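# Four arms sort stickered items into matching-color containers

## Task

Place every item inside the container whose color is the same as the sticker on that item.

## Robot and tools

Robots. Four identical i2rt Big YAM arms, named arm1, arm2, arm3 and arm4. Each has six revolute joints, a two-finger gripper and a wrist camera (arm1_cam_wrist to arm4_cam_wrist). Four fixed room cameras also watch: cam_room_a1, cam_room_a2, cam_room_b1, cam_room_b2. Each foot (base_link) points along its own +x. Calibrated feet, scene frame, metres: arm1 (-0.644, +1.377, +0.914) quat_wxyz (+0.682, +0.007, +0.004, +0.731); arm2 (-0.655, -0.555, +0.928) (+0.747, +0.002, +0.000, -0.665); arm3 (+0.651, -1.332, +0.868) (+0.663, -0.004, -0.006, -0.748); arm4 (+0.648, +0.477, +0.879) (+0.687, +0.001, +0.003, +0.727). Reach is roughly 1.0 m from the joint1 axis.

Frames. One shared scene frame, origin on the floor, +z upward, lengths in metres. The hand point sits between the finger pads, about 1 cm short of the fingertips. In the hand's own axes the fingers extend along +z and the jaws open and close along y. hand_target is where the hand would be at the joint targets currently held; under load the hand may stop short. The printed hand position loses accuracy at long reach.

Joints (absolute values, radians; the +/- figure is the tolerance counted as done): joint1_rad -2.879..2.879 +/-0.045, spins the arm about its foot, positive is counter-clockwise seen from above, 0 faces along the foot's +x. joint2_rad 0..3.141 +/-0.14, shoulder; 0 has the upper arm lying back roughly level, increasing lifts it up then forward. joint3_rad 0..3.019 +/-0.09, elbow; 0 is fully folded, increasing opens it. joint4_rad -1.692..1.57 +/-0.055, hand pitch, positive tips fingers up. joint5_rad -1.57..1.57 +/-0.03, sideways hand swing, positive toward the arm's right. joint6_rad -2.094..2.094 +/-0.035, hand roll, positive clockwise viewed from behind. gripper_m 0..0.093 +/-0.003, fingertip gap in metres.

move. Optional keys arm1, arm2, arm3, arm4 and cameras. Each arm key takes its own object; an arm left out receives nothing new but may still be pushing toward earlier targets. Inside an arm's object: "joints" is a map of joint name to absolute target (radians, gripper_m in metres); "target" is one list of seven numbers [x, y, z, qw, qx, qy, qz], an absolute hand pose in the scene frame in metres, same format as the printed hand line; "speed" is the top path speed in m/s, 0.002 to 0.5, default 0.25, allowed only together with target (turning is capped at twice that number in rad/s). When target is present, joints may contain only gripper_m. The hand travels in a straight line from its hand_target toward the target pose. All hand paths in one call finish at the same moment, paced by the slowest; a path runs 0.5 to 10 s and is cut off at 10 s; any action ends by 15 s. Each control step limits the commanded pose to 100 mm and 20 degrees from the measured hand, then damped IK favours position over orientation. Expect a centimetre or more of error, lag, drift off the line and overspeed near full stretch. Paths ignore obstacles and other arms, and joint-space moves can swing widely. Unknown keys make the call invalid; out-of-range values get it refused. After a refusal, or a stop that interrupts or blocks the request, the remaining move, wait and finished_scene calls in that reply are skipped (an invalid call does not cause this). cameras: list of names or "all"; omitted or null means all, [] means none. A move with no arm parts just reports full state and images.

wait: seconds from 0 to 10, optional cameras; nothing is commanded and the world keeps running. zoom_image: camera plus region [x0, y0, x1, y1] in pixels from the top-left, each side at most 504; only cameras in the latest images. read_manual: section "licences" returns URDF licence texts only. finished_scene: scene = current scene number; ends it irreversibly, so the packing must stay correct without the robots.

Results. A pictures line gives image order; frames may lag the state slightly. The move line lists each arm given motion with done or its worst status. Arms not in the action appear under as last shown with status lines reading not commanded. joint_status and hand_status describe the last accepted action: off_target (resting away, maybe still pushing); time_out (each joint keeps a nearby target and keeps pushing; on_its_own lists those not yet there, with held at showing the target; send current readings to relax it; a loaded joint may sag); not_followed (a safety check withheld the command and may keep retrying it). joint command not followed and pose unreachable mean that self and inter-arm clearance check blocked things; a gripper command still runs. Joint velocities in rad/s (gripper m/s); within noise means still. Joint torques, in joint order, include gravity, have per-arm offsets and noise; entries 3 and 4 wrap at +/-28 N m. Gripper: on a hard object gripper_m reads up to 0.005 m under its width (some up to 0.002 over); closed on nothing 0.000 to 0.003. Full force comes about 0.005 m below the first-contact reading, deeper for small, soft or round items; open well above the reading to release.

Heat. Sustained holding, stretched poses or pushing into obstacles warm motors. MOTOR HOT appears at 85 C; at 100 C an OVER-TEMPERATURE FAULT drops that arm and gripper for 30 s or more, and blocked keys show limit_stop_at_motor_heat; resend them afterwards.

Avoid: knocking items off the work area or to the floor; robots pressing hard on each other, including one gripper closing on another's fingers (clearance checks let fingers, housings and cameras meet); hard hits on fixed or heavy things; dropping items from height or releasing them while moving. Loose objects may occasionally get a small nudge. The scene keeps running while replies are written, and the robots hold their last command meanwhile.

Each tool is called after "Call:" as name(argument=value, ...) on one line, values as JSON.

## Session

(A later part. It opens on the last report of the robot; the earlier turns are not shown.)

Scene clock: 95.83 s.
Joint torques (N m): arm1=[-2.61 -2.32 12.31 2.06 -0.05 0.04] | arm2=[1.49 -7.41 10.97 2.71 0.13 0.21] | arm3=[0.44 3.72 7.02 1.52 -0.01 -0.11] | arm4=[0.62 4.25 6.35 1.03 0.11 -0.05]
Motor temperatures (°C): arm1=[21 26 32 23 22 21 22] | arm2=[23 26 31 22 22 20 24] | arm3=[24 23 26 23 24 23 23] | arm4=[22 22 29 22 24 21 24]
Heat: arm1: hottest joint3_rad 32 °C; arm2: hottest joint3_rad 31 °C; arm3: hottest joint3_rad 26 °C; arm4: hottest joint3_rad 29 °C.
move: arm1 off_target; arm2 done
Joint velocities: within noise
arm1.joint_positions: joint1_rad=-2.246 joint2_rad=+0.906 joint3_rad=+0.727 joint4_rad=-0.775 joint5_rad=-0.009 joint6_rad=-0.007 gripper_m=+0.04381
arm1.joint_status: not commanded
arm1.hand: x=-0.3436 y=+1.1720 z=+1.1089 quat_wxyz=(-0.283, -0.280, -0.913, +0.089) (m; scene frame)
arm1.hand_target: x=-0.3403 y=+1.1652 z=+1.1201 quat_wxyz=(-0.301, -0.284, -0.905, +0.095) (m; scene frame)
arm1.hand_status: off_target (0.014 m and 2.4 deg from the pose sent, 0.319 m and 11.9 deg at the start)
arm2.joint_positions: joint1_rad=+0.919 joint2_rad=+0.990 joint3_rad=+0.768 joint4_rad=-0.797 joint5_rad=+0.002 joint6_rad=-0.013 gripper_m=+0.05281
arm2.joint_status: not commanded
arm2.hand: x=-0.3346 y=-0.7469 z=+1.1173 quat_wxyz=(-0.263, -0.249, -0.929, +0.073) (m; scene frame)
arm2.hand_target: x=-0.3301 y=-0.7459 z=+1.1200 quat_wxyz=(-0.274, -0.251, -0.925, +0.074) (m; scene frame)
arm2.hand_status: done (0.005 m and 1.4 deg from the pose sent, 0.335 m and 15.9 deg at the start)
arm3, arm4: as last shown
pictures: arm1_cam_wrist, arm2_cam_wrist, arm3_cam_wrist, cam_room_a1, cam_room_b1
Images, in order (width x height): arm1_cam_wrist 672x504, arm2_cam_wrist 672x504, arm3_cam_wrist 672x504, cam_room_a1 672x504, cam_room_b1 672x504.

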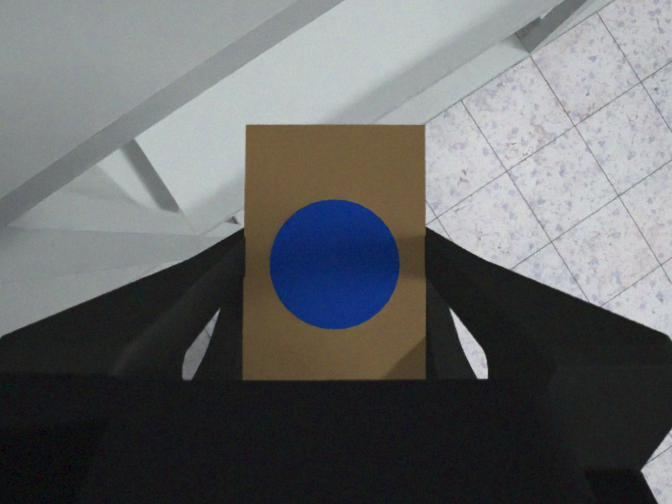

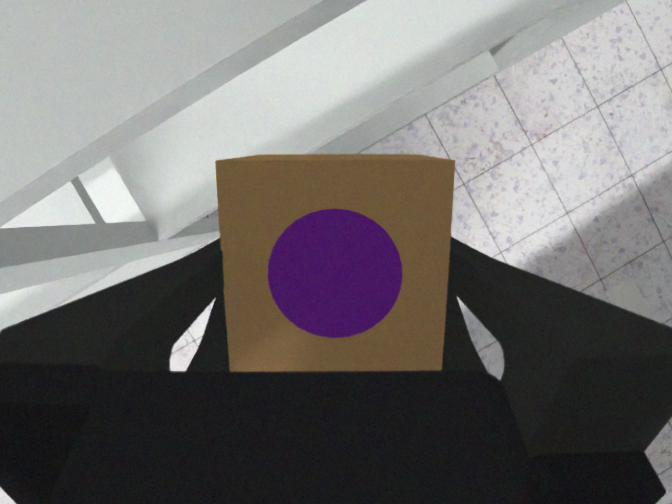

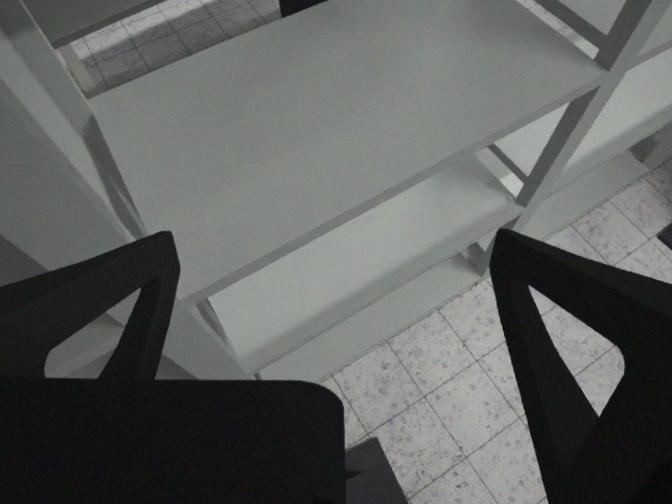

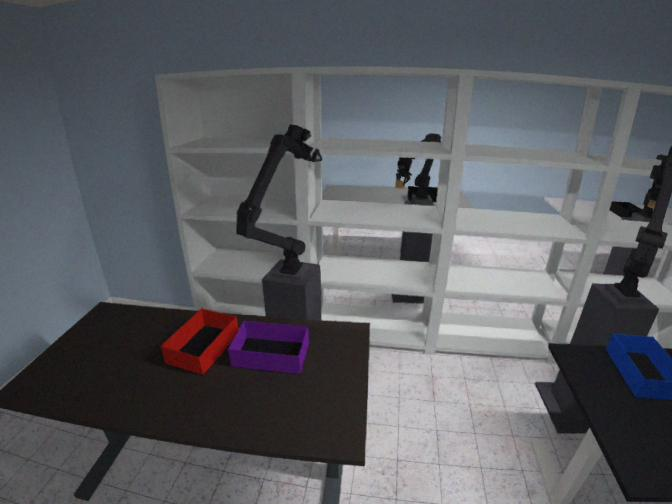

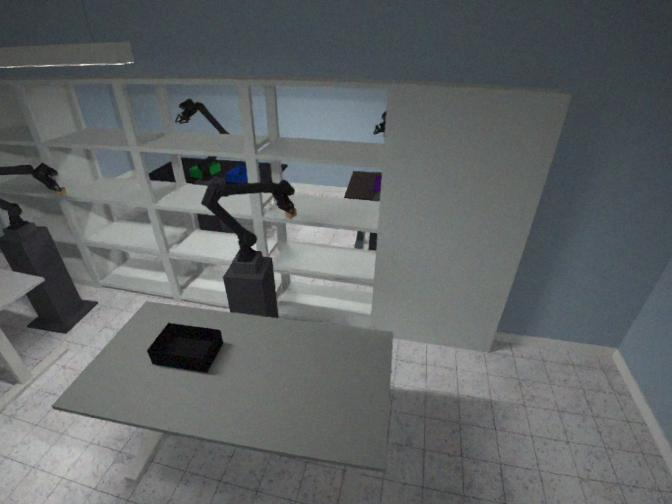

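Call:
move(arm1={"target":[0,0.93,1.13,0.301,0.284,0.905,-0.0945]}, arm2={"target":[0,-0.94,1.12,0.274,0.251,0.925,-0.0744]}, cameras=[])

Call:
move(arm1={"target":[0,0.93,1.06,0.301,0.284,0.905,-0.0945],"speed":0.12}, arm2={"target":[0,-0.94,1.06,0.274,0.251,0.925,-0.0744],"speed":0.12}, cameras=["arm1_cam_wrist","arm2_cam_wrist","cam_room_a1"])

Scene clock: 104.53 s.
Joint torques (N m): arm1=[-2.14 -18.32 17.94 1.02 0.1 0.11] | arm2=[1.44 -21.71 17.09 1.25 0.05 0.18] | arm3=[0.5 3.55 7.04 1.51 0 -0.1] | arm4=[0.97 3.9 6.38 1.07 0.12 -0.08]
Motor temperatures (°C): arm1=[21 25 33 23 21 21 22] | arm2=[23 26 32 22 22 20 24] | arm3=[24 23 26 23 24 23 23] | arm4=[22 22 29 22 24 21 24]
Heat: arm1: hottest joint3_rad 33 °C; arm2: hottest joint3_rad 32 °C; arm3: hottest joint3_rad 26 °C; arm4: hottest joint3_rad 29 °C.
move: arm1 off_target; arm2 off_target
Joint velocities: within noise
arm1.joint_positions: joint1_rad=-2.246 joint2_rad=+2.011 joint3_rad=+1.889 joint4_rad=-0.850 joint5_rad=-0.008 joint6_rad=-0.006 gripper_m=+0.04381
arm1.joint_status: not commanded
arm1.hand: x=-0.0129 y=+0.9423 z=+1.0956 quat_wxyz=(-0.275, -0.281, -0.915, +0.086) (m; scene frame)
arm1.hand_target: x=-0.0020 y=+0.9315 z=+1.1302 quat_wxyz=(-0.302, -0.284, -0.905, +0.095) (m; scene frame)
arm1.hand_status: off_target (0.039 m and 3.4 deg from the pose sent, 0.421 m and 2.4 deg at the start)
arm2.joint_positions: joint1_rad=+0.919 joint2_rad=+1.987 joint3_rad=+1.819 joint4_rad=-0.862 joint5_rad=+0.002 joint6_rad=-0.013 gripper_m=+0.05281
arm2.joint_status: not commanded
arm2.hand: x=-0.0179 y=-0.9344 z=+1.1010 quat_wxyz=(-0.258, -0.249, -0.931, +0.071) (m; scene frame)
arm2.hand_target: x=-0.0013 y=-0.9390 z=+1.1201 quat_wxyz=(-0.275, -0.251, -0.925, +0.074) (m; scene frame)
arm2.hand_status: off_target (0.027 m and 2.0 deg from the pose sent, 0.386 m and 1.4 deg at the start)
arm3.joint_positions: joint1_rad=-1.979 joint2_rad=+0.550 joint3_rad=+1.497 joint4_rad=-1.394 joint5_rad=+0.000 joint6_rad=+0.006 gripper_m=+0.09402
arm3.joint_status: not commanded
arm3.hand: x=+0.4939 y=-1.2316 z=+1.4551 quat_wxyz=(+0.132, -0.817, +0.227, +0.513) (m; scene frame)
arm3.hand_target: x=+0.4961 y=-1.2306 z=+1.4553 quat_wxyz=(+0.136, -0.818, +0.229, +0.510) (m; scene frame)
arm3.hand_status: not commanded
arm4.joint_positions: joint1_rad=+0.907 joint2_rad=+0.543 joint3_rad=+1.498 joint4_rad=-1.389 joint5_rad=-0.001 joint6_rad=+0.012 gripper_m=+0.09402
arm4.joint_status: not commanded
arm4.hand: x=+0.5043 y=+0.5815 z=+1.4712 quat_wxyz=(-0.155, +0.802, -0.258, -0.516) (m; scene frame)
arm4.hand_target: x=+0.5027 y=+0.5820 z=+1.4686 quat_wxyz=(-0.156, +0.808, -0.253, -0.509) (m; scene frame)
arm4.hand_status: not commanded
pictures: none
No camera images: "cameras" was empty.

Scene clock: 105.93 s.
Joint torques (N m): arm1=[-2.37 -19.43 12.05 2.13 0.09 0.11] | arm2=[1.32 -21.89 10.67 2.78 0.06 0.19] | arm3=[0.5 3.6 7.04 1.47 0 -0.11] | arm4=[1.32 4.25 6.31 1.02 0.13 -0.07]
Motor temperatures (°C): arm1=[21 26 33 23 21 21 22] | arm2=[23 26 32 22 22 20 24] | arm3=[24 23 26 23 24 23 23] | arm4=[22 22 29 22 24 21 24]
Heat: arm1: hottest joint3_rad 33 °C; arm2: hottest joint3_rad 32 °C; arm3: hottest joint3_rad 26 °C; arm4: hottest joint3_rad 29 °C.
move: arm1 done; arm2 off_target
Joint velocities: within noise
arm1.joint_positions: joint1_rad=-2.246 joint2_rad=+2.051 joint3_rad=+1.828 joint4_rad=-0.721 joint5_rad=-0.008 joint6_rad=-0.006 gripper_m=+0.04381
arm1.joint_status: not commanded
arm1.hand: x=-0.0043 y=+0.9357 z=+1.0527 quat_wxyz=(-0.288, -0.280, -0.911, +0.091) (m; scene frame)
arm1.hand_target: x=-0.0002 y=+0.9302 z=+1.0602 quat_wxyz=(-0.301, -0.284, -0.905, +0.094) (m; scene frame)
arm1.hand_status: done (0.010 m and 1.8 deg from the pose sent, 0.040 m and 3.4 deg at the start)
arm2.joint_positions: joint1_rad=+0.919 joint2_rad=+2.020 joint3_rad=+1.794 joint4_rad=-0.761 joint5_rad=+0.002 joint6_rad=-0.013 gripper_m=+0.05281
arm2.joint_status: not commanded
arm2.hand: x=-0.0051 y=-0.9419 z=+1.0772 quat_wxyz=(-0.277, -0.248, -0.925, +0.077) (m; scene frame)
arm2.hand_target: x=-0.0005 y=-0.9396 z=+1.0600 quat_wxyz=(-0.274, -0.251, -0.925, +0.074) (m; scene frame)
arm2.hand_status: off_target (0.018 m and 0.5 deg from the pose sent, 0.045 m and 2.0 deg at the start)
arm3, arm4: as last shown
pictures: arm1_cam_wrist, arm2_cam_wrist, cam_room_a1
Images, in order (width x height): arm1_cam_wrist 672x504, arm2_cam_wrist 672x504, cam_room_a1 672x504.

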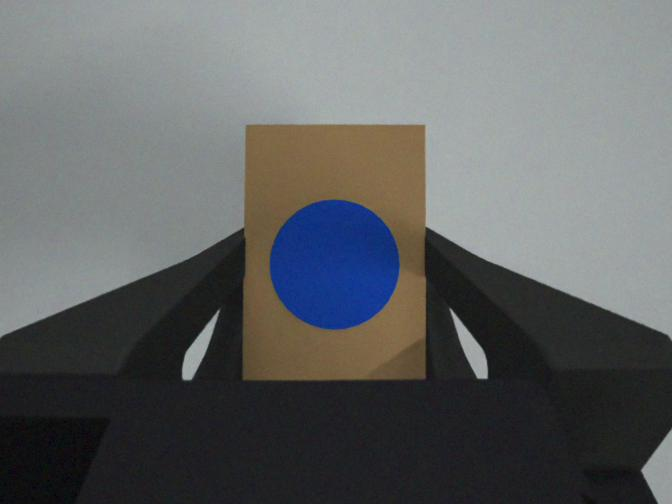

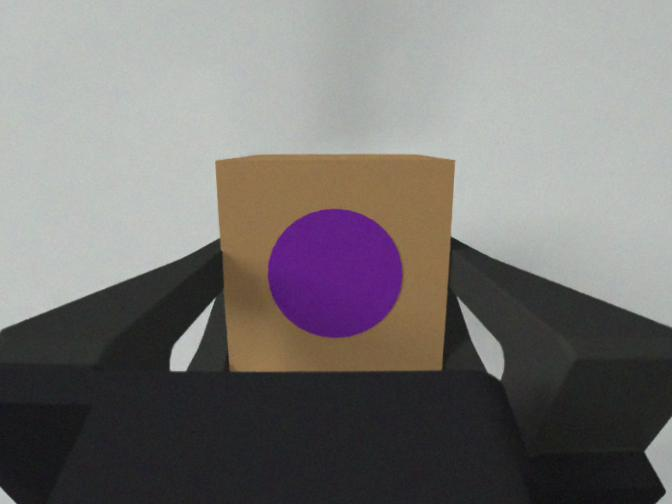

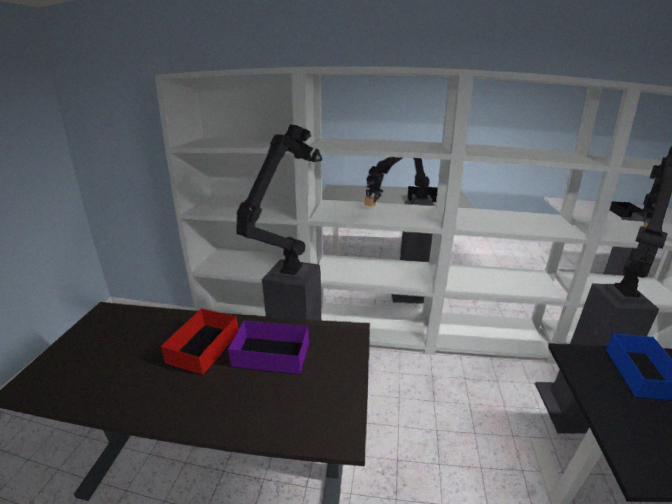

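Call:
move(arm1={"target":[0,0.93,1.042,0.301,0.284,0.905,-0.0945],"speed":0.06}, arm2={"target":[0,-0.94,1.033,0.274,0.251,0.925,-0.0744],"speed":0.06}, cameras=[])

Call:
move(arm1={"target":[0,0.93,1.03,0.301,0.284,0.905,-0.0945],"speed":0.06}, arm2={"target":[0,-0.94,1.018,0.274,0.251,0.925,-0.0744],"speed":0.06}, cameras=[])

Call:
move(arm1={"target":[0,0.93,1.02,0.301,0.284,0.905,-0.0945],"speed":0.06}, arm2={"target":[0,-0.94,1.006,0.274,0.251,0.925,-0.0744],"speed":0.06}, cameras=["arm1_cam_wrist","arm2_cam_wrist"])

Scene clock: 114.60 s.
Joint torques (N m): arm1=[-1.96 -18.2 11.54 2.35 0.11 0.05] | arm2=[1.26 -21.6 10.37 2.8 0.06 0.17] | arm3=[0.38 3.66 7.05 1.48 0.01 -0.12] | arm4=[1.08 5.01 6.34 1.28 0.12 -0.06]
Motor temperatures (°C): arm1=[21 26 34 23 21 21 22] | arm2=[23 26 31 22 22 20 24] | arm3=[24 23 26 23 24 23 23] | arm4=[22 22 29 22 24 21 24]
Heat: arm1: hottest joint3_rad 34 °C; arm2: hottest joint3_rad 31 °C; arm3: hottest joint3_rad 26 °C; arm4: hottest joint3_rad 29 °C.
move: arm1 done; arm2 off_target
Joint velocities: within noise
arm1.joint_positions: joint1_rad=-2.246 joint2_rad=+2.051 joint3_rad=+1.806 joint4_rad=-0.681 joint5_rad=-0.008 joint6_rad=-0.005 gripper_m=+0.04381
arm1.joint_status: not commanded
arm1.hand: x=-0.0031 y=+0.9349 z=+1.0464 quat_wxyz=(-0.295, -0.280, -0.909, +0.093) (m; scene frame)
arm1.hand_target: x=-0.0001 y=+0.9302 z=+1.0421 quat_wxyz=(-0.301, -0.284, -0.905, +0.094) (m; scene frame)
arm1.hand_status: done (0.007 m and 0.9 deg from the pose sent, 0.013 m and 1.8 deg at the start)
arm2.joint_positions: joint1_rad=+0.919 joint2_rad=+2.038 joint3_rad=+1.757 joint4_rad=-0.701 joint5_rad=+0.002 joint6_rad=-0.013 gripper_m=+0.05281
arm2.joint_status: not commanded
arm2.hand: x=-0.0039 y=-0.9425 z=+1.0537 quat_wxyz=(-0.279, -0.248, -0.924, +0.078) (m; scene frame)
arm2.hand_target: x=-0.0005 y=-0.9395 z=+1.0331 quat_wxyz=(-0.274, -0.251, -0.925, +0.074) (m; scene frame)
arm2.hand_status: off_target (0.021 m and 0.8 deg from the pose sent, 0.045 m and 0.6 deg at the start)
arm3, arm4: as last shown
pictures: none
No camera images: "cameras" was empty.

Scene clock: 115.60 s.
Joint torques (N m): arm1=[-2.2 -18.61 11.62 2.09 0.08 0.11] | arm2=[1.32 -21.48 10.21 2.78 0.05 0.18] | arm3=[0.5 3.72 7.01 1.48 0 -0.11] | arm4=[1.14 4.78 6.42 1.03 0.13 -0.1]
Motor temperatures (°C): arm1=[21 26 34 23 21 21 22] | arm2=[23 26 31 22 22 20 24] | arm3=[24 23 26 23 24 23 23] | arm4=[22 22 29 22 24 21 24]
Heat: arm1: hottest joint3_rad 34 °C; arm2: hottest joint3_rad 31 °C; arm3: hottest joint3_rad 26 °C; arm4: hottest joint3_rad 29 °C.
move: arm1 done; arm2 off_target
Joint velocities: within noise
arm1.joint_positions: joint1_rad=-2.246 joint2_rad=+2.062 joint3_rad=+1.789 joint4_rad=-0.654 joint5_rad=-0.008 joint6_rad=-0.005 gripper_m=+0.04381
arm1.joint_status: not commanded
arm1.hand: x=-0.0030 y=+0.9347 z=+1.0337 quat_wxyz=(-0.295, -0.280, -0.909, +0.093) (m; scene frame)
arm1.hand_target: x=-0.0001 y=+0.9302 z=+1.0300 quat_wxyz=(-0.301, -0.284, -0.905, +0.094) (m; scene frame)
arm1.hand_status: done (0.007 m and 1.0 deg from the pose sent, 0.017 m and 0.9 deg at the start)
arm2.joint_positions: joint1_rad=+0.919 joint2_rad=+2.049 joint3_rad=+1.738 joint4_rad=-0.669 joint5_rad=+0.002 joint6_rad=-0.013 gripper_m=+0.05281
arm2.joint_status: not commanded
arm2.hand: x=-0.0033 y=-0.9428 z=+1.0408 quat_wxyz=(-0.281, -0.248, -0.924, +0.078) (m; scene frame)
arm2.hand_target: x=-0.0007 y=-0.9395 z=+1.0182 quat_wxyz=(-0.274, -0.251, -0.925, +0.074) (m; scene frame)
arm2.hand_status: off_target (0.023 m and 1.0 deg from the pose sent, 0.036 m and 0.8 deg at the start)
arm3, arm4: as last shown
pictures: none
No camera images: "cameras" was empty.

Scene clock: 116.57 s.
Joint torques (N m): arm1=[-1.9 -18.78 11.25 2.13 0.07 0.14] | arm2=[1.38 -20.78 9.73 2.81 0.06 0.18] | arm3=[0.5 3.66 6.99 1.47 0 -0.12] | arm4=[0.97 4.48 6.22 1.13 0.12 -0.07]
Motor temperatures (°C): arm1=[21 26 34 23 21 21 22] | arm2=[23 26 31 22 22 20 24] | arm3=[24 23 26 23 24 23 23] | arm4=[22 22 29 22 24 21 24]
Heat: arm1: hottest joint3_rad 34 °C; arm2: hottest joint3_rad 31 °C; arm3: hottest joint3_rad 26 °C; arm4: hottest joint3_rad 29 °C.
move: arm1 done; arm2 off_target
Joint velocities: within noise
arm1.joint_positions: joint1_rad=-2.246 joint2_rad=+2.069 joint3_rad=+1.776 joint4_rad=-0.632 joint5_rad=-0.007 joint6_rad=-0.005 gripper_m=+0.04381
arm1.joint_status: not commanded
arm1.hand: x=-0.0028 y=+0.9344 z=+1.0251 quat_wxyz=(-0.296, -0.280, -0.909, +0.093) (m; scene frame)
arm1.hand_target: x=-0.0001 y=+0.9301 z=+1.0202 quat_wxyz=(-0.301, -0.284, -0.905, +0.095) (m; scene frame)
arm1.hand_status: done (0.007 m and 0.9 deg from the pose sent, 0.015 m and 1.0 deg at the start)
arm2.joint_positions: joint1_rad=+0.919 joint2_rad=+2.052 joint3_rad=+1.728 joint4_rad=-0.642 joint5_rad=+0.002 joint6_rad=-0.013 gripper_m=+0.05281
arm2.joint_status: not commanded
arm2.hand: x=-0.0014 y=-0.9439 z=+1.0376 quat_wxyz=(-0.287, -0.247, -0.922, +0.080) (m; scene frame)
arm2.hand_target: x=-0.0011 y=-0.9393 z=+1.0066 quat_wxyz=(-0.274, -0.251, -0.925, +0.074) (m; scene frame)
arm2.hand_status: off_target (0.032 m and 1.7 deg from the pose sent, 0.035 m and 1.0 deg at the start)
arm3, arm4: as last shown
pictures: arm1_cam_wrist, arm2_cam_wrist
Images, in order (width x height): arm1_cam_wrist 672x504, arm2_cam_wrist 672x504.

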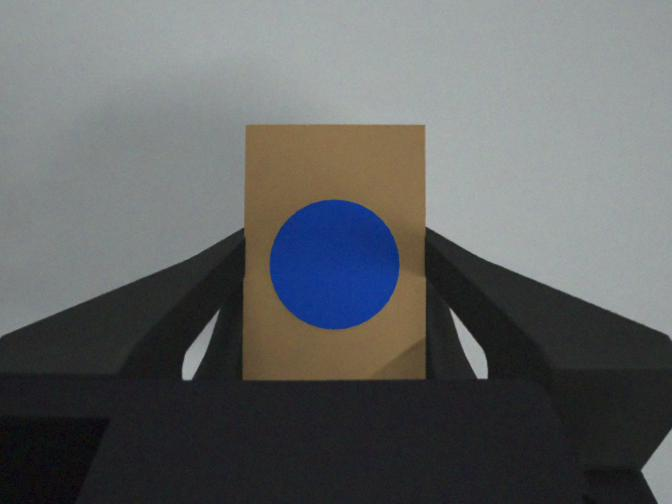

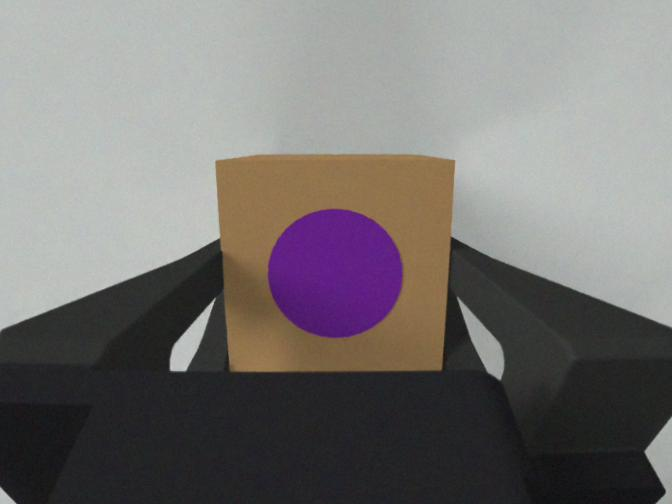

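Call:
move(arm1={"target":[0,0.93,1.01,0.301,0.284,0.905,-0.0945],"speed":0.06}, arm2={"target":[0,-0.94,1.015,0.274,0.251,0.925,-0.0744],"speed":0.06}, cameras=[])

Call:
move(arm1={"target":[0,0.93,0.998,0.301,0.284,0.905,-0.0945],"speed":0.06}, arm2={"joints":{"gripper_m":0.085}}, cameras=["arm2_cam_wrist"])

Scene clock: 121.17 s.
Joint torques (N m): arm1=[-2.43 -18.02 10.89 2.14 0.09 0.12] | arm2=[1.26 -21.54 10.85 1.94 0.06 0.18] | arm3=[0.38 3.66 7.05 1.46 0.01 -0.12] | arm4=[0.97 4.37 6.35 1.05 0.11 -0.08]
Motor temperatures (°C): arm1=[21 27 34 23 21 21 22] | arm2=[23 26 32 22 22 20 24] | arm3=[24 23 26 23 24 23 23] | arm4=[22 22 29 22 24 21 24]
Heat: arm1: hottest joint3_rad 34 °C; arm2: hottest joint3_rad 32 °C; arm3: hottest joint3_rad 26 °C; arm4: hottest joint3_rad 29 °C.
move: arm1 off_target; arm2 off_target
Joint velocities: within noise
arm1.joint_positions: joint1_rad=-2.246 joint2_rad=+2.070 joint3_rad=+1.768 joint4_rad=-0.609 joint5_rad=-0.007 joint6_rad=-0.004 gripper_m=+0.04381
arm1.joint_status: not commanded
arm1.hand: x=-0.0011 y=+0.9332 z=+1.0238 quat_wxyz=(-0.303, -0.279, -0.906, +0.095) (m; scene frame)
arm1.hand_target: x=-0.0003 y=+0.9303 z=+1.0101 quat_wxyz=(-0.301, -0.284, -0.905, +0.095) (m; scene frame)
arm1.hand_status: off_target (0.014 m and 0.6 deg from the pose sent, 0.016 m and 0.9 deg at the start)
arm2.joint_positions: joint1_rad=+0.919 joint2_rad=+2.052 joint3_rad=+1.727 joint4_rad=-0.641 joint5_rad=+0.002 joint6_rad=-0.013 gripper_m=+0.05281
arm2.joint_status: not commanded
arm2.hand: x=-0.0015 y=-0.9439 z=+1.0372 quat_wxyz=(-0.287, -0.247, -0.922, +0.080) (m; scene frame)
arm2.hand_target: x=-0.0005 y=-0.9396 z=+1.0153 quat_wxyz=(-0.274, -0.251, -0.925, +0.074) (m; scene frame)
arm2.hand_status: off_target (0.023 m and 1.7 deg from the pose sent, 0.023 m and 1.7 deg at the start)
arm3, arm4: as last shown
pictures: none
No camera images: "cameras" was empty.

Scene clock: 122.13 s.
Joint torques (N m): arm1=[-2.49 -17.26 10.54 1.91 0.07 0.09] | arm2=[1.14 -21.6 10.84 1.95 0.06 0.18] | arm3=[0.44 3.6 7.04 1.46 0 -0.11] | arm4=[0.85 4.84 6.42 1.03 0.12 -0.12]
Motor temperatures (°C): arm1=[21 27 33 23 21 21 22] | arm2=[23 26 32 22 22 20 24] | arm3=[24 23 26 23 24 23 23] | arm4=[22 22 29 22 24 21 24]
Heat: arm1: hottest joint3_rad 33 °C; arm2: hottest joint3_rad 32 °C; arm3: hottest joint3_rad 26 °C; arm4: hottest joint3_rad 29 °C.
move: arm1 off_target; arm2 done
Joint velocities: within noise
arm1.joint_positions: joint1_rad=-2.246 joint2_rad=+2.070 joint3_rad=+1.757 joint4_rad=-0.580 joint5_rad=-0.007 joint6_rad=-0.004 gripper_m=+0.04381
arm1.joint_status: not commanded
arm1.hand: x=+0.0008 y=+0.9319 z=+1.0227 quat_wxyz=(-0.311, -0.279, -0.903, +0.098) (m; scene frame)
arm1.hand_target: x=-0.0007 y=+0.9305 z=+0.9983 quat_wxyz=(-0.301, -0.284, -0.905, +0.095) (m; scene frame)
arm1.hand_status: off_target (0.025 m and 1.3 deg from the pose sent, 0.026 m and 0.6 deg at the start)
arm2.joint_positions: joint1_rad=+0.919 joint2_rad=+2.052 joint3_rad=+1.727 joint4_rad=-0.641 joint5_rad=+0.002 joint6_rad=-0.013 gripper_m=+0.08493
arm2.joint_status: all done
arm2.hand: x=-0.0015 y=-0.9439 z=+1.0372 quat_wxyz=(-0.287, -0.247, -0.922, +0.080) (m; scene frame)
arm2.hand_target: x=-0.0005 y=-0.9396 z=+1.0153 quat_wxyz=(-0.274, -0.251, -0.925, +0.074) (m; scene frame)
arm2.hand_status: not commanded
arm3, arm4: as last shown
pictures: arm2_cam_wrist
Images, in order (width x height): arm2_cam_wrist 672x504.

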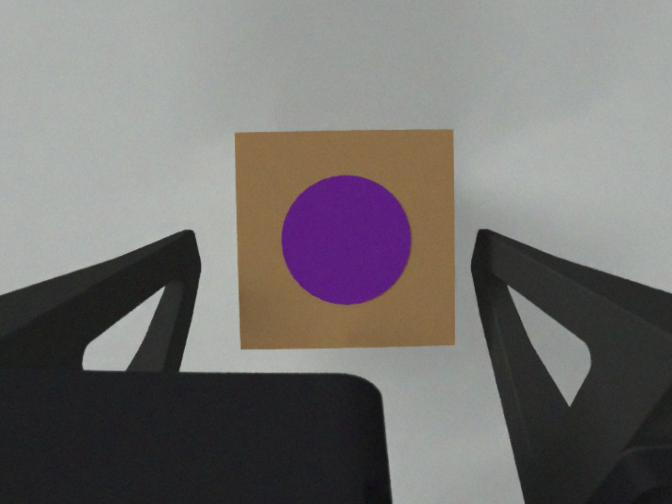

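Call:
move(arm1={"joints":{"gripper_m":0.075},"target":[0,0.93,1.022,0.301,0.284,0.905,-0.0945]}, arm2={"target":[-0.33,-0.746,1.12,0.274,0.251,0.925,-0.0744]}, cameras=["arm1_cam_wrist"])

Call:
move(arm1={"target":[-0.34,1.165,1.12,0.301,0.284,0.905,-0.0945]}, arm4={"target":[0.30,0.718,1.13,-0.0945,0.905,-0.284,-0.301]}, arm3={"target":[0.29,-1.117,1.13,-0.084,0.915,-0.252,-0.305]}, cameras=["arm1_cam_wrist"])

Call:
move(arm4={"target":[0,0.93,1.14,-0.0945,0.905,-0.284,-0.301]}, arm3={"target":[0,-0.945,1.14,-0.084,0.915,-0.252,-0.305]}, cameras=["arm4_cam_wrist","arm3_cam_wrist"])

Scene clock: 168.37 s.
Joint torques (N m): arm1=[-2.32 -19.96 13.48 0.84 0.06 0.12] | arm2=[1.67 -6.07 10.35 1.35 0.16 0.18] | arm3=[0.44 3.72 6.99 1.48 0 -0.12] | arm4=[0.79 4.48 6.28 1.14 0.1 -0.06]
Motor temperatures (°C): arm1=[21 27 32 23 21 21 22] | arm2=[23 28 31 22 22 20 23] | arm3=[24 23 26 23 24 23 23] | arm4=[22 22 29 22 24 21 24]
Heat: arm1: hottest joint3_rad 32 °C; arm2: hottest joint3_rad 31 °C; arm3: hottest joint3_rad 26 °C; arm4: hottest joint3_rad 29 °C.
move: arm1 off_target; arm2 off_target
Joint velocities: within noise
arm1.joint_positions: joint1_rad=-2.246 joint2_rad=+2.082 joint3_rad=+1.752 joint4_rad=-0.604 joint5_rad=-0.007 joint6_rad=-0.003 gripper_m=+0.07496
arm1.joint_status: all done
arm1.hand: x=-0.0050 y=+0.9358 z=+1.0067 quat_wxyz=(-0.292, -0.281, -0.910, +0.092) (m; scene frame)
arm1.hand_target: x=-0.0002 y=+0.9303 z=+1.0222 quat_wxyz=(-0.301, -0.284, -0.905, +0.095) (m; scene frame)
arm1.hand_status: off_target (0.017 m and 1.3 deg from the pose sent, 0.002 m and 1.3 deg at the start)
arm2.joint_positions: joint1_rad=+0.919 joint2_rad=+0.976 joint3_rad=+0.777 joint4_rad=-0.760 joint5_rad=+0.002 joint6_rad=-0.010 gripper_m=+0.08493
arm2.joint_status: not commanded
arm2.hand: x=-0.3265 y=-0.7518 z=+1.1317 quat_wxyz=(-0.290, -0.248, -0.921, +0.080) (m; scene frame)
arm2.hand_target: x=-0.3302 y=-0.7461 z=+1.1202 quat_wxyz=(-0.274, -0.251, -0.925, +0.075) (m; scene frame)
arm2.hand_status: off_target (0.014 m and 2.1 deg from the pose sent, 0.392 m and 1.7 deg at the start)
arm3, arm4: as last shown
pictures: arm1_cam_wrist
Images, in order (width x height): arm1_cam_wrist 672x504.

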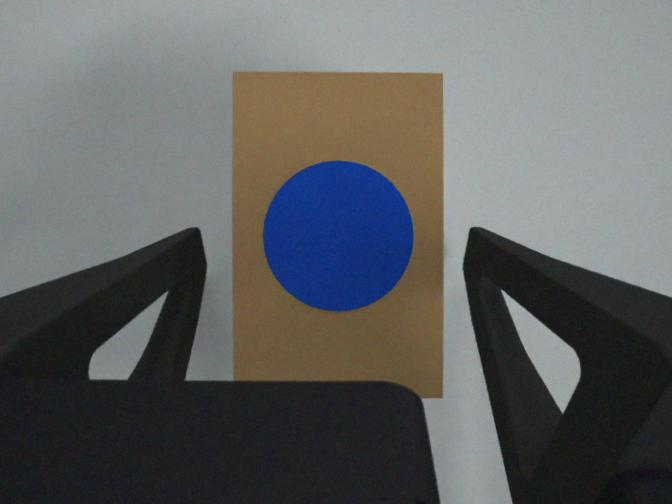

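Scene clock: 170.73 s.
Joint torques (N m): arm1=[-2.73 -1.9 11.71 0.95 -0.08 0.01] | arm2=[1.49 -6.12 10.32 1.31 0.15 0.19] | arm3=[2.08 -8.47 9.46 1.77 0.12 -0.05] | arm4=[1.55 -8 9.59 1.61 0.21 0.01]
Motor temperatures (°C): arm1=[21 27 32 23 21 21 22] | arm2=[23 28 31 22 22 20 23] | arm3=[24 23 26 23 24 23 23] | arm4=[22 22 29 22 24 21 24]
Heat: arm1: hottest joint3_rad 32 °C; arm2: hottest joint3_rad 31 °C; arm3: hottest joint3_rad 26 °C; arm4: hottest joint3_rad 29 °C.
move: arm1 done; arm3 done; arm4 done
Joint velocities: within noise
arm1.joint_positions: joint1_rad=-2.246 joint2_rad=+0.891 joint3_rad=+0.735 joint4_rad=-0.742 joint5_rad=-0.010 joint6_rad=-0.001 gripper_m=+0.07496
arm1.joint_status: not commanded
arm1.hand: x=-0.3370 y=+1.1676 z=+1.1234 quat_wxyz=(-0.309, -0.280, -0.904, +0.096) (m; scene frame)
arm1.hand_target: x=-0.3399 y=+1.1651 z=+1.1201 quat_wxyz=(-0.301, -0.284, -0.905, +0.094) (m; scene frame)
arm1.hand_status: done (0.005 m and 1.1 deg from the pose sent, 0.421 m and 1.3 deg at the start)
arm2: as last shown
arm3.joint_positions: joint1_rad=-1.979 joint2_rad=+1.043 joint3_rad=+0.962 joint4_rad=-0.862 joint5_rad=+0.017 joint6_rad=+0.006 gripper_m=+0.09402
arm3.joint_status: not commanded
arm3.hand: x=+0.2931 y=-1.1152 z=+1.1244 quat_wxyz=(+0.081, -0.917, +0.256, +0.294) (m; scene frame)
arm3.hand_target: x=+0.2901 y=-1.1169 z=+1.1300 quat_wxyz=(+0.084, -0.915, +0.252, +0.305) (m; scene frame)
arm3.hand_status: done (0.007 m and 1.4 deg from the pose sent, 0.400 m and 27.1 deg at the start)
arm4.joint_positions: joint1_rad=+0.911 joint2_rad=+1.065 joint3_rad=+0.935 joint4_rad=-0.830 joint5_rad=+0.008 joint6_rad=+0.012 gripper_m=+0.09402
arm4.joint_status: not commanded
arm4.hand: x=+0.3054 y=+0.7174 z=+1.1217 quat_wxyz=(-0.089, +0.908, -0.291, -0.288) (m; scene frame)
arm4.hand_target: x=+0.3002 y=+0.7179 z=+1.1301 quat_wxyz=(-0.094, +0.905, -0.284, -0.301) (m; scene frame)
arm4.hand_status: done (0.010 m and 1.8 deg from the pose sent, 0.420 m and 28.4 deg at the start)
pictures: arm1_cam_wrist
Images, in order (width x height): arm1_cam_wrist 672x504.

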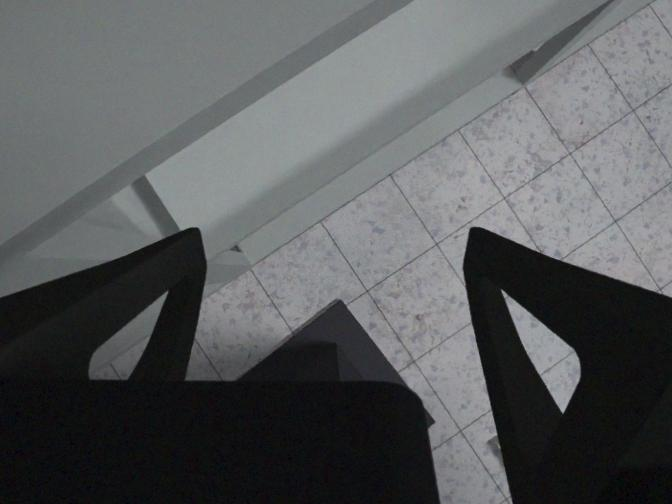

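Scene clock: 173.13 s.
Joint torques (N m): arm1=[-2.2 -1.67 11.66 1.01 -0.07 0.03] | arm2=[1.55 -6.07 10.33 1.32 0.15 0.18] | arm3=[1.38 -22.65 14.41 0.81 -0.04 -0.1] | arm4=[0.67 -22.42 13.07 0.68 0.01 -0.08]
Motor temperatures (°C): arm1=[21 27 32 23 21 21 22] | arm2=[23 27 31 22 22 20 23] | arm3=[24 24 27 23 24 23 23] | arm4=[22 22 30 22 24 21 24]
Heat: arm1: hottest joint3_rad 32 °C; arm2: hottest joint3_rad 31 °C; arm3: hottest joint3_rad 27 °C; arm4: hottest joint3_rad 30 °C.
move: arm3 off_target; arm4 off_target
Joint velocities: within noise
arm1, arm2: as last shown
arm1.hand_target: x=-0.3399 y=+1.1651 z=+1.1201 quat_wxyz=(-0.301, -0.284, -0.905, +0.095) (m; scene frame)
arm3.joint_positions: joint1_rad=-1.979 joint2_rad=+1.932 joint3_rad=+1.922 joint4_rad=-0.953 joint5_rad=+0.017 joint6_rad=+0.006 gripper_m=+0.09402
arm3.joint_status: not commanded
arm3.hand: x=+0.0111 y=-0.9505 z=+1.1153 quat_wxyz=(+0.079, -0.920, +0.256, +0.285) (m; scene frame)
arm3.hand_target: x=+0.0013 y=-0.9456 z=+1.1399 quat_wxyz=(+0.084, -0.914, +0.252, +0.305) (m; scene frame)
arm3.hand_status: off_target (0.028 m and 2.5 deg from the pose sent, 0.339 m and 1.4 deg at the start)
arm4.joint_positions: joint1_rad=+0.911 joint2_rad=+2.041 joint3_rad=+2.074 joint4_rad=-0.985 joint5_rad=+0.008 joint6_rad=+0.012 gripper_m=+0.09402
arm4.joint_status: not commanded
arm4.hand: x=+0.0084 y=+0.9223 z=+1.1283 quat_wxyz=(-0.090, +0.907, -0.291, -0.292) (m; scene frame)
arm4.hand_target: x=+0.0008 y=+0.9295 z=+1.1399 quat_wxyz=(-0.095, +0.905, -0.284, -0.302) (m; scene frame)
arm4.hand_status: off_target (0.016 m and 1.4 deg from the pose sent, 0.373 m and 1.8 deg at the start)
pictures: arm3_cam_wrist, arm4_cam_wrist
Images, in order (width x height): arm3_cam_wrist 672x504, arm4_cam_wrist 672x504.

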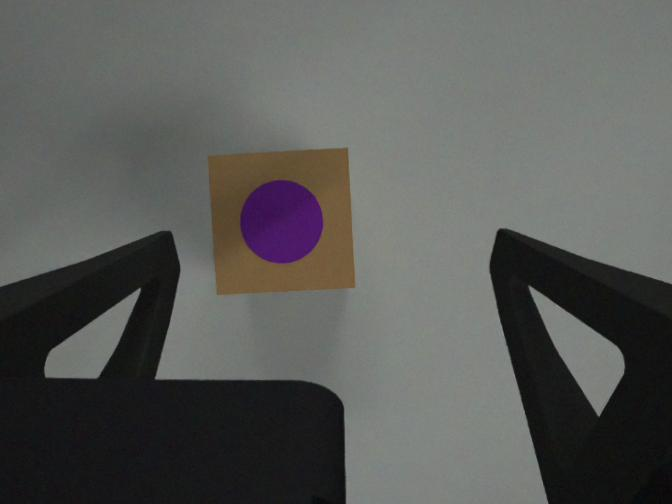

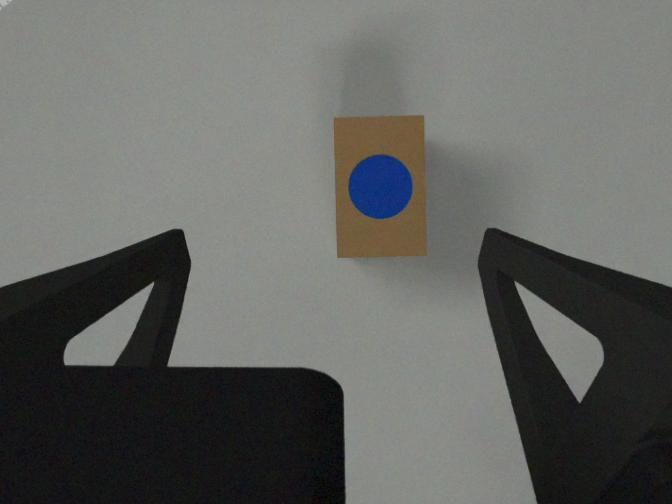

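Call:
move(arm4={"target":[-0.014,0.964,1.078,-0.0945,0.905,-0.284,-0.301]}, arm3={"target":[-0.022,-0.955,1.088,-0.084,0.915,-0.252,-0.305]}, cameras=["arm4_cam_wrist","arm3_cam_wrist"])

Scene clock: 179.63 s.
Joint torques (N m): arm1=[-2.96 -1.73 11.66 0.99 -0.08 -0.01] | arm2=[1.49 -6.01 10.35 1.33 0.15 0.19] | arm3=[2.26 -23.18 9.69 1.81 0.13 0.02] | arm4=[0.97 -25.29 12.94 1.43 -0.04 -0.11]
Motor temperatures (°C): arm1=[21 27 32 23 21 21 22] | arm2=[23 27 31 22 22 20 23] | arm3=[24 24 27 23 24 23 23] | arm4=[22 23 30 22 24 21 24]
Heat: arm1: hottest joint3_rad 32 °C; arm2: hottest joint3_rad 31 °C; arm3: hottest joint3_rad 27 °C; arm4: hottest joint3_rad 30 °C.
move: arm3 done; arm4 off_target
Joint velocities: within noise
arm1, arm2: as last shown
arm2.hand_target: x=-0.3301 y=-0.7460 z=+1.1202 quat_wxyz=(-0.274, -0.251, -0.925, +0.075) (m; scene frame)
arm3.joint_positions: joint1_rad=-1.959 joint2_rad=+1.980 joint3_rad=+1.922 joint4_rad=-0.869 joint5_rad=+0.030 joint6_rad=+0.016 gripper_m=+0.09402
arm3.joint_status: not commanded
arm3.hand: x=-0.0145 y=-0.9506 z=+1.0917 quat_wxyz=(+0.085, -0.916, +0.253, +0.301) (m; scene frame)
arm3.hand_target: x=-0.0218 y=-0.9550 z=+1.0879 quat_wxyz=(+0.084, -0.915, +0.252, +0.305) (m; scene frame)
arm3.hand_status: done (0.010 m and 0.5 deg from the pose sent, 0.043 m and 2.5 deg at the start)
arm4.joint_positions: joint1_rad=+0.880 joint2_rad=+2.158 joint3_rad=+2.084 joint4_rad=-0.917 joint5_rad=-0.007 joint6_rad=-0.010 gripper_m=+0.09402
arm4.joint_status: not commanded
arm4.hand: x=-0.0003 y=+0.9541 z=+1.0530 quat_wxyz=(-0.085, +0.912, -0.294, -0.274) (m; scene frame)
arm4.hand_target: x=-0.0124 y=+0.9629 z=+1.0783 quat_wxyz=(-0.095, +0.905, -0.284, -0.301) (m; scene frame)
arm4.hand_status: off_target (0.030 m and 3.6 deg from the pose sent, 0.069 m and 1.4 deg at the start)
pictures: arm3_cam_wrist, arm4_cam_wrist
Images, in order (width x height): arm3_cam_wrist 672x504, arm4_cam_wrist 672x504.

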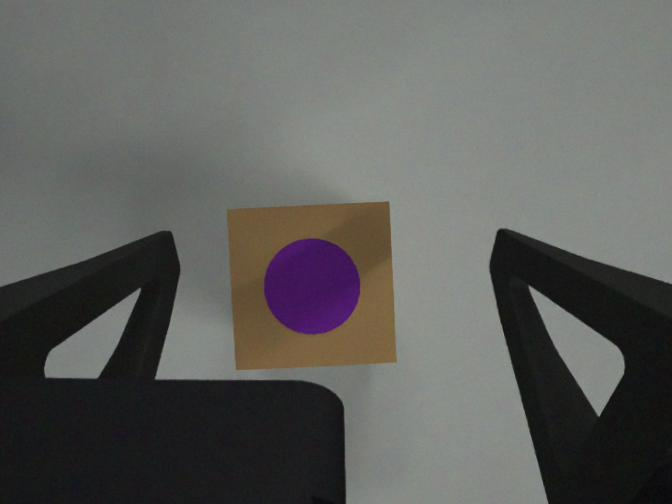

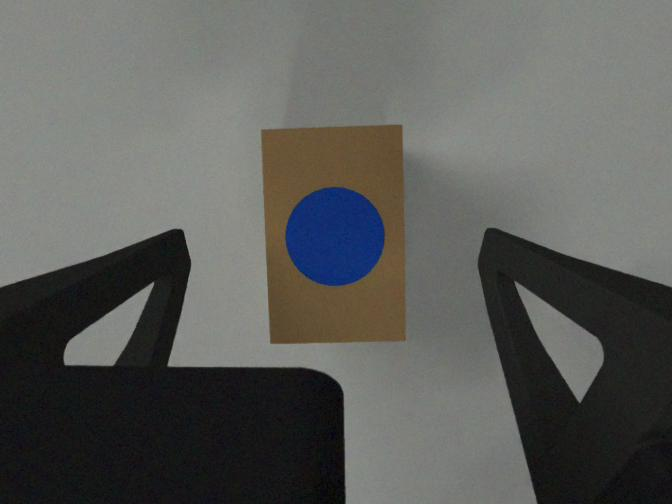

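Call:
move(arm4={"target":[-0.02,0.968,1.03,-0.0945,0.905,-0.284,-0.301],"speed":0.12}, arm3={"target":[-0.025,-0.96,1.022,-0.084,0.915,-0.252,-0.305],"speed":0.12}, cameras=["arm4_cam_wrist","arm3_cam_wrist"])

Scene clock: 185.27 s.
Joint torques (N m): arm1=[-3.02 -1.38 11.77 1.05 -0.06 0] | arm2=[1.55 -5.95 10.33 1.31 0.15 0.19] | arm3=[2.43 -23.24 9.05 1.8 0.13 0.02] | arm4=[0.79 -23.65 9.33 1.63 -0.07 -0.1]
Motor temperatures (°C): arm1=[21 26 32 23 21 21 22] | arm2=[23 27 31 22 22 20 23] | arm3=[24 24 27 23 24 23 23] | arm4=[22 23 32 22 24 21 24]
Heat: arm1: hottest joint3_rad 32 °C; arm2: hottest joint3_rad 31 °C; arm3: hottest joint3_rad 27 °C; arm4: hottest joint3_rad 32 °C.
move: arm3 off_target; arm4 off_target
Joint velocities: within noise
arm1, arm2: as last shown
arm3.joint_positions: joint1_rad=-1.956 joint2_rad=+2.009 joint3_rad=+1.799 joint4_rad=-0.712 joint5_rad=+0.034 joint6_rad=+0.022 gripper_m=+0.09402
arm3.joint_status: not commanded
arm3.hand: x=-0.0172 y=-0.9516 z=+1.0285 quat_wxyz=(+0.086, -0.914, +0.255, +0.303) (m; scene frame)
arm3.hand_target: x=-0.0247 y=-0.9601 z=+1.0218 quat_wxyz=(+0.084, -0.915, +0.252, +0.305) (m; scene frame)
arm3.hand_status: off_target (0.013 m and 0.4 deg from the pose sent, 0.071 m and 0.5 deg at the start)
arm4.joint_positions: joint1_rad=+0.880 joint2_rad=+2.175 joint3_rad=+2.080 joint4_rad=-0.824 joint5_rad=-0.007 joint6_rad=-0.011 gripper_m=+0.09402
arm4.joint_status: not commanded
arm4.hand: x=-0.0153 y=+0.9650 z=+1.0507 quat_wxyz=(-0.096, +0.902, -0.290, -0.306) (m; scene frame)
arm4.hand_target: x=-0.0193 y=+0.9676 z=+1.0300 quat_wxyz=(-0.095, +0.905, -0.284, -0.301) (m; scene frame)
arm4.hand_status: off_target (0.021 m and 1.0 deg from the pose sent, 0.033 m and 3.6 deg at the start)
pictures: arm3_cam_wrist, arm4_cam_wrist
Images, in order (width x height): arm3_cam_wrist 672x504, arm4_cam_wrist 672x504.

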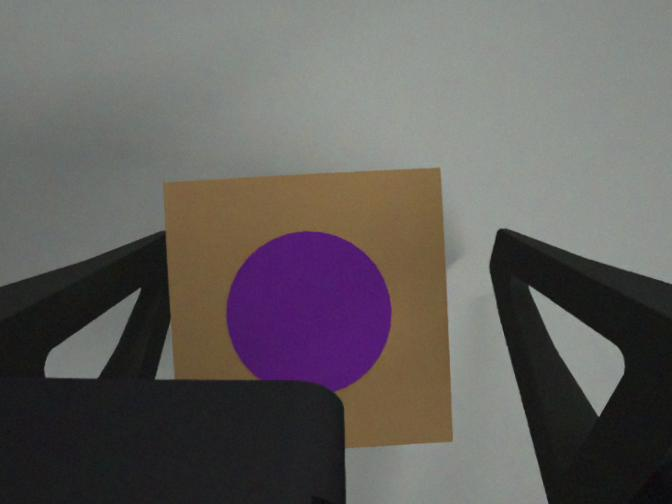

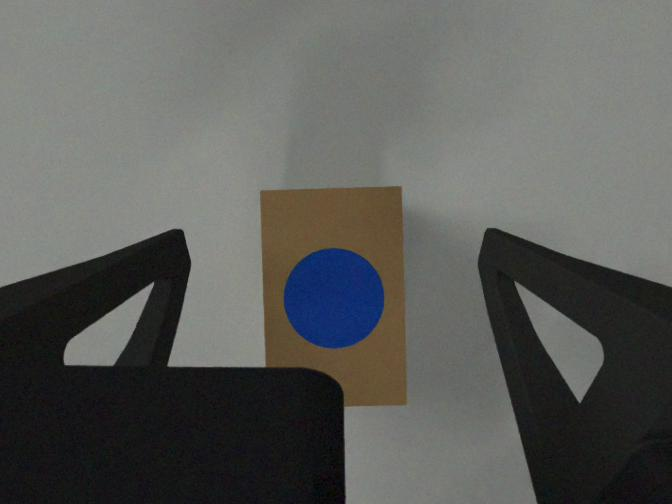

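Call:
move(arm4={"target":[-0.013,0.963,1.004,-0.0945,0.905,-0.284,-0.301],"speed":0.12}, arm3={"target":[-0.023,-0.970,1.022,-0.084,0.915,-0.252,-0.305],"speed":0.12}, cameras=["arm4_cam_wrist","arm3_cam_wrist"])

Scene clock: 192.90 s.
Joint torques (N m): arm1=[-3.08 -1.44 11.54 1.09 -0.01 -0.02] | arm2=[1.49 -6.07 10.35 1.25 0.15 0.19] | arm3=[2.78 -24.53 8.2 1.74 0.12 0.02] | arm4=[0.85 -24.47 9.09 1.66 -0.03 -0.03]
Motor temperatures (°C): arm1=[21 26 32 23 21 21 22] | arm2=[23 27 31 22 22 20 23] | arm3=[24 25 27 23 24 23 23] | arm4=[22 24 31 22 24 21 24]
Heat: arm1: hottest joint3_rad 32 °C; arm2: hottest joint3_rad 31 °C; arm3: hottest joint3_rad 27 °C; arm4: hottest joint3_rad 31 °C.
move: arm3 off_target; arm4 off_target
Joint velocities: within noise
arm1, arm2: as last shown
arm3.joint_positions: joint1_rad=-1.948 joint2_rad=+2.008 joint3_rad=+1.781 joint4_rad=-0.700 joint5_rad=+0.042 joint6_rad=+0.033 gripper_m=+0.09402
arm3.joint_status: not commanded
arm3.hand: x=-0.0173 y=-0.9574 z=+1.0222 quat_wxyz=(+0.086, -0.914, +0.257, +0.301) (m; scene frame)
arm3.hand_target: x=-0.0229 y=-0.9699 z=+1.0220 quat_wxyz=(+0.084, -0.915, +0.252, +0.305) (m; scene frame)
arm3.hand_status: off_target (0.014 m and 0.8 deg from the pose sent, 0.020 m and 0.5 deg at the start)
arm4.joint_positions: joint1_rad=+0.880 joint2_rad=+2.175 joint3_rad=+1.989 joint4_rad=-0.747 joint5_rad=-0.008 joint6_rad=-0.014 gripper_m=+0.09402
arm4.joint_status: not commanded
arm4.hand: x=-0.0093 y=+0.9603 z=+1.0143 quat_wxyz=(-0.094, +0.904, -0.289, -0.300) (m; scene frame)
arm4.hand_target: x=-0.0127 y=+0.9629 z=+1.0040 quat_wxyz=(-0.095, +0.905, -0.284, -0.301) (m; scene frame)
arm4.hand_status: off_target (0.011 m and 0.6 deg from the pose sent, 0.047 m and 1.0 deg at the start)
pictures: arm3_cam_wrist, arm4_cam_wrist
Images, in order (width x height): arm3_cam_wrist 672x504, arm4_cam_wrist 672x504.

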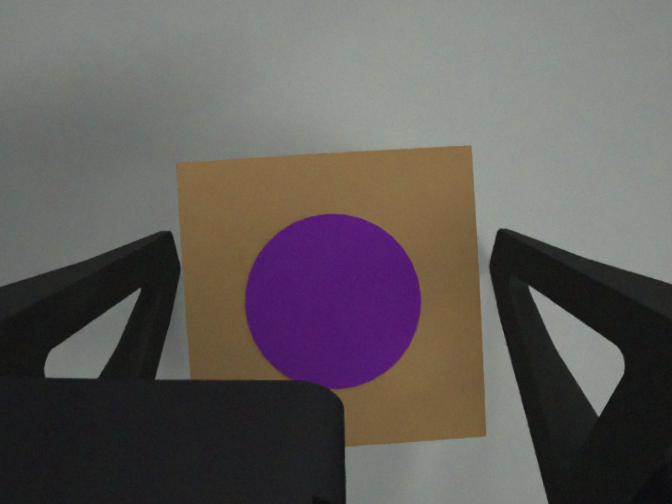

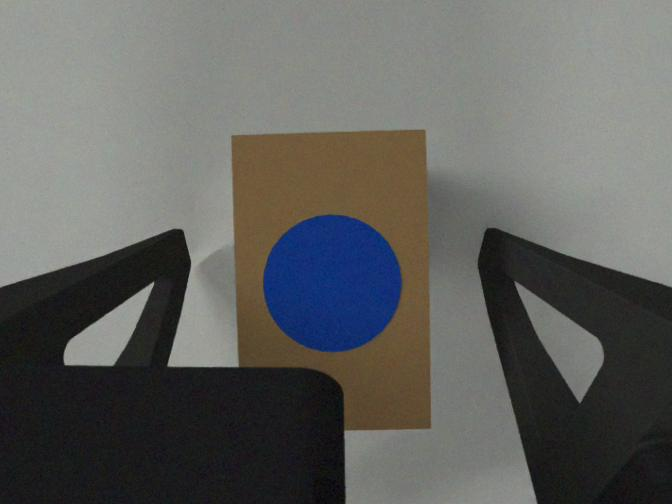

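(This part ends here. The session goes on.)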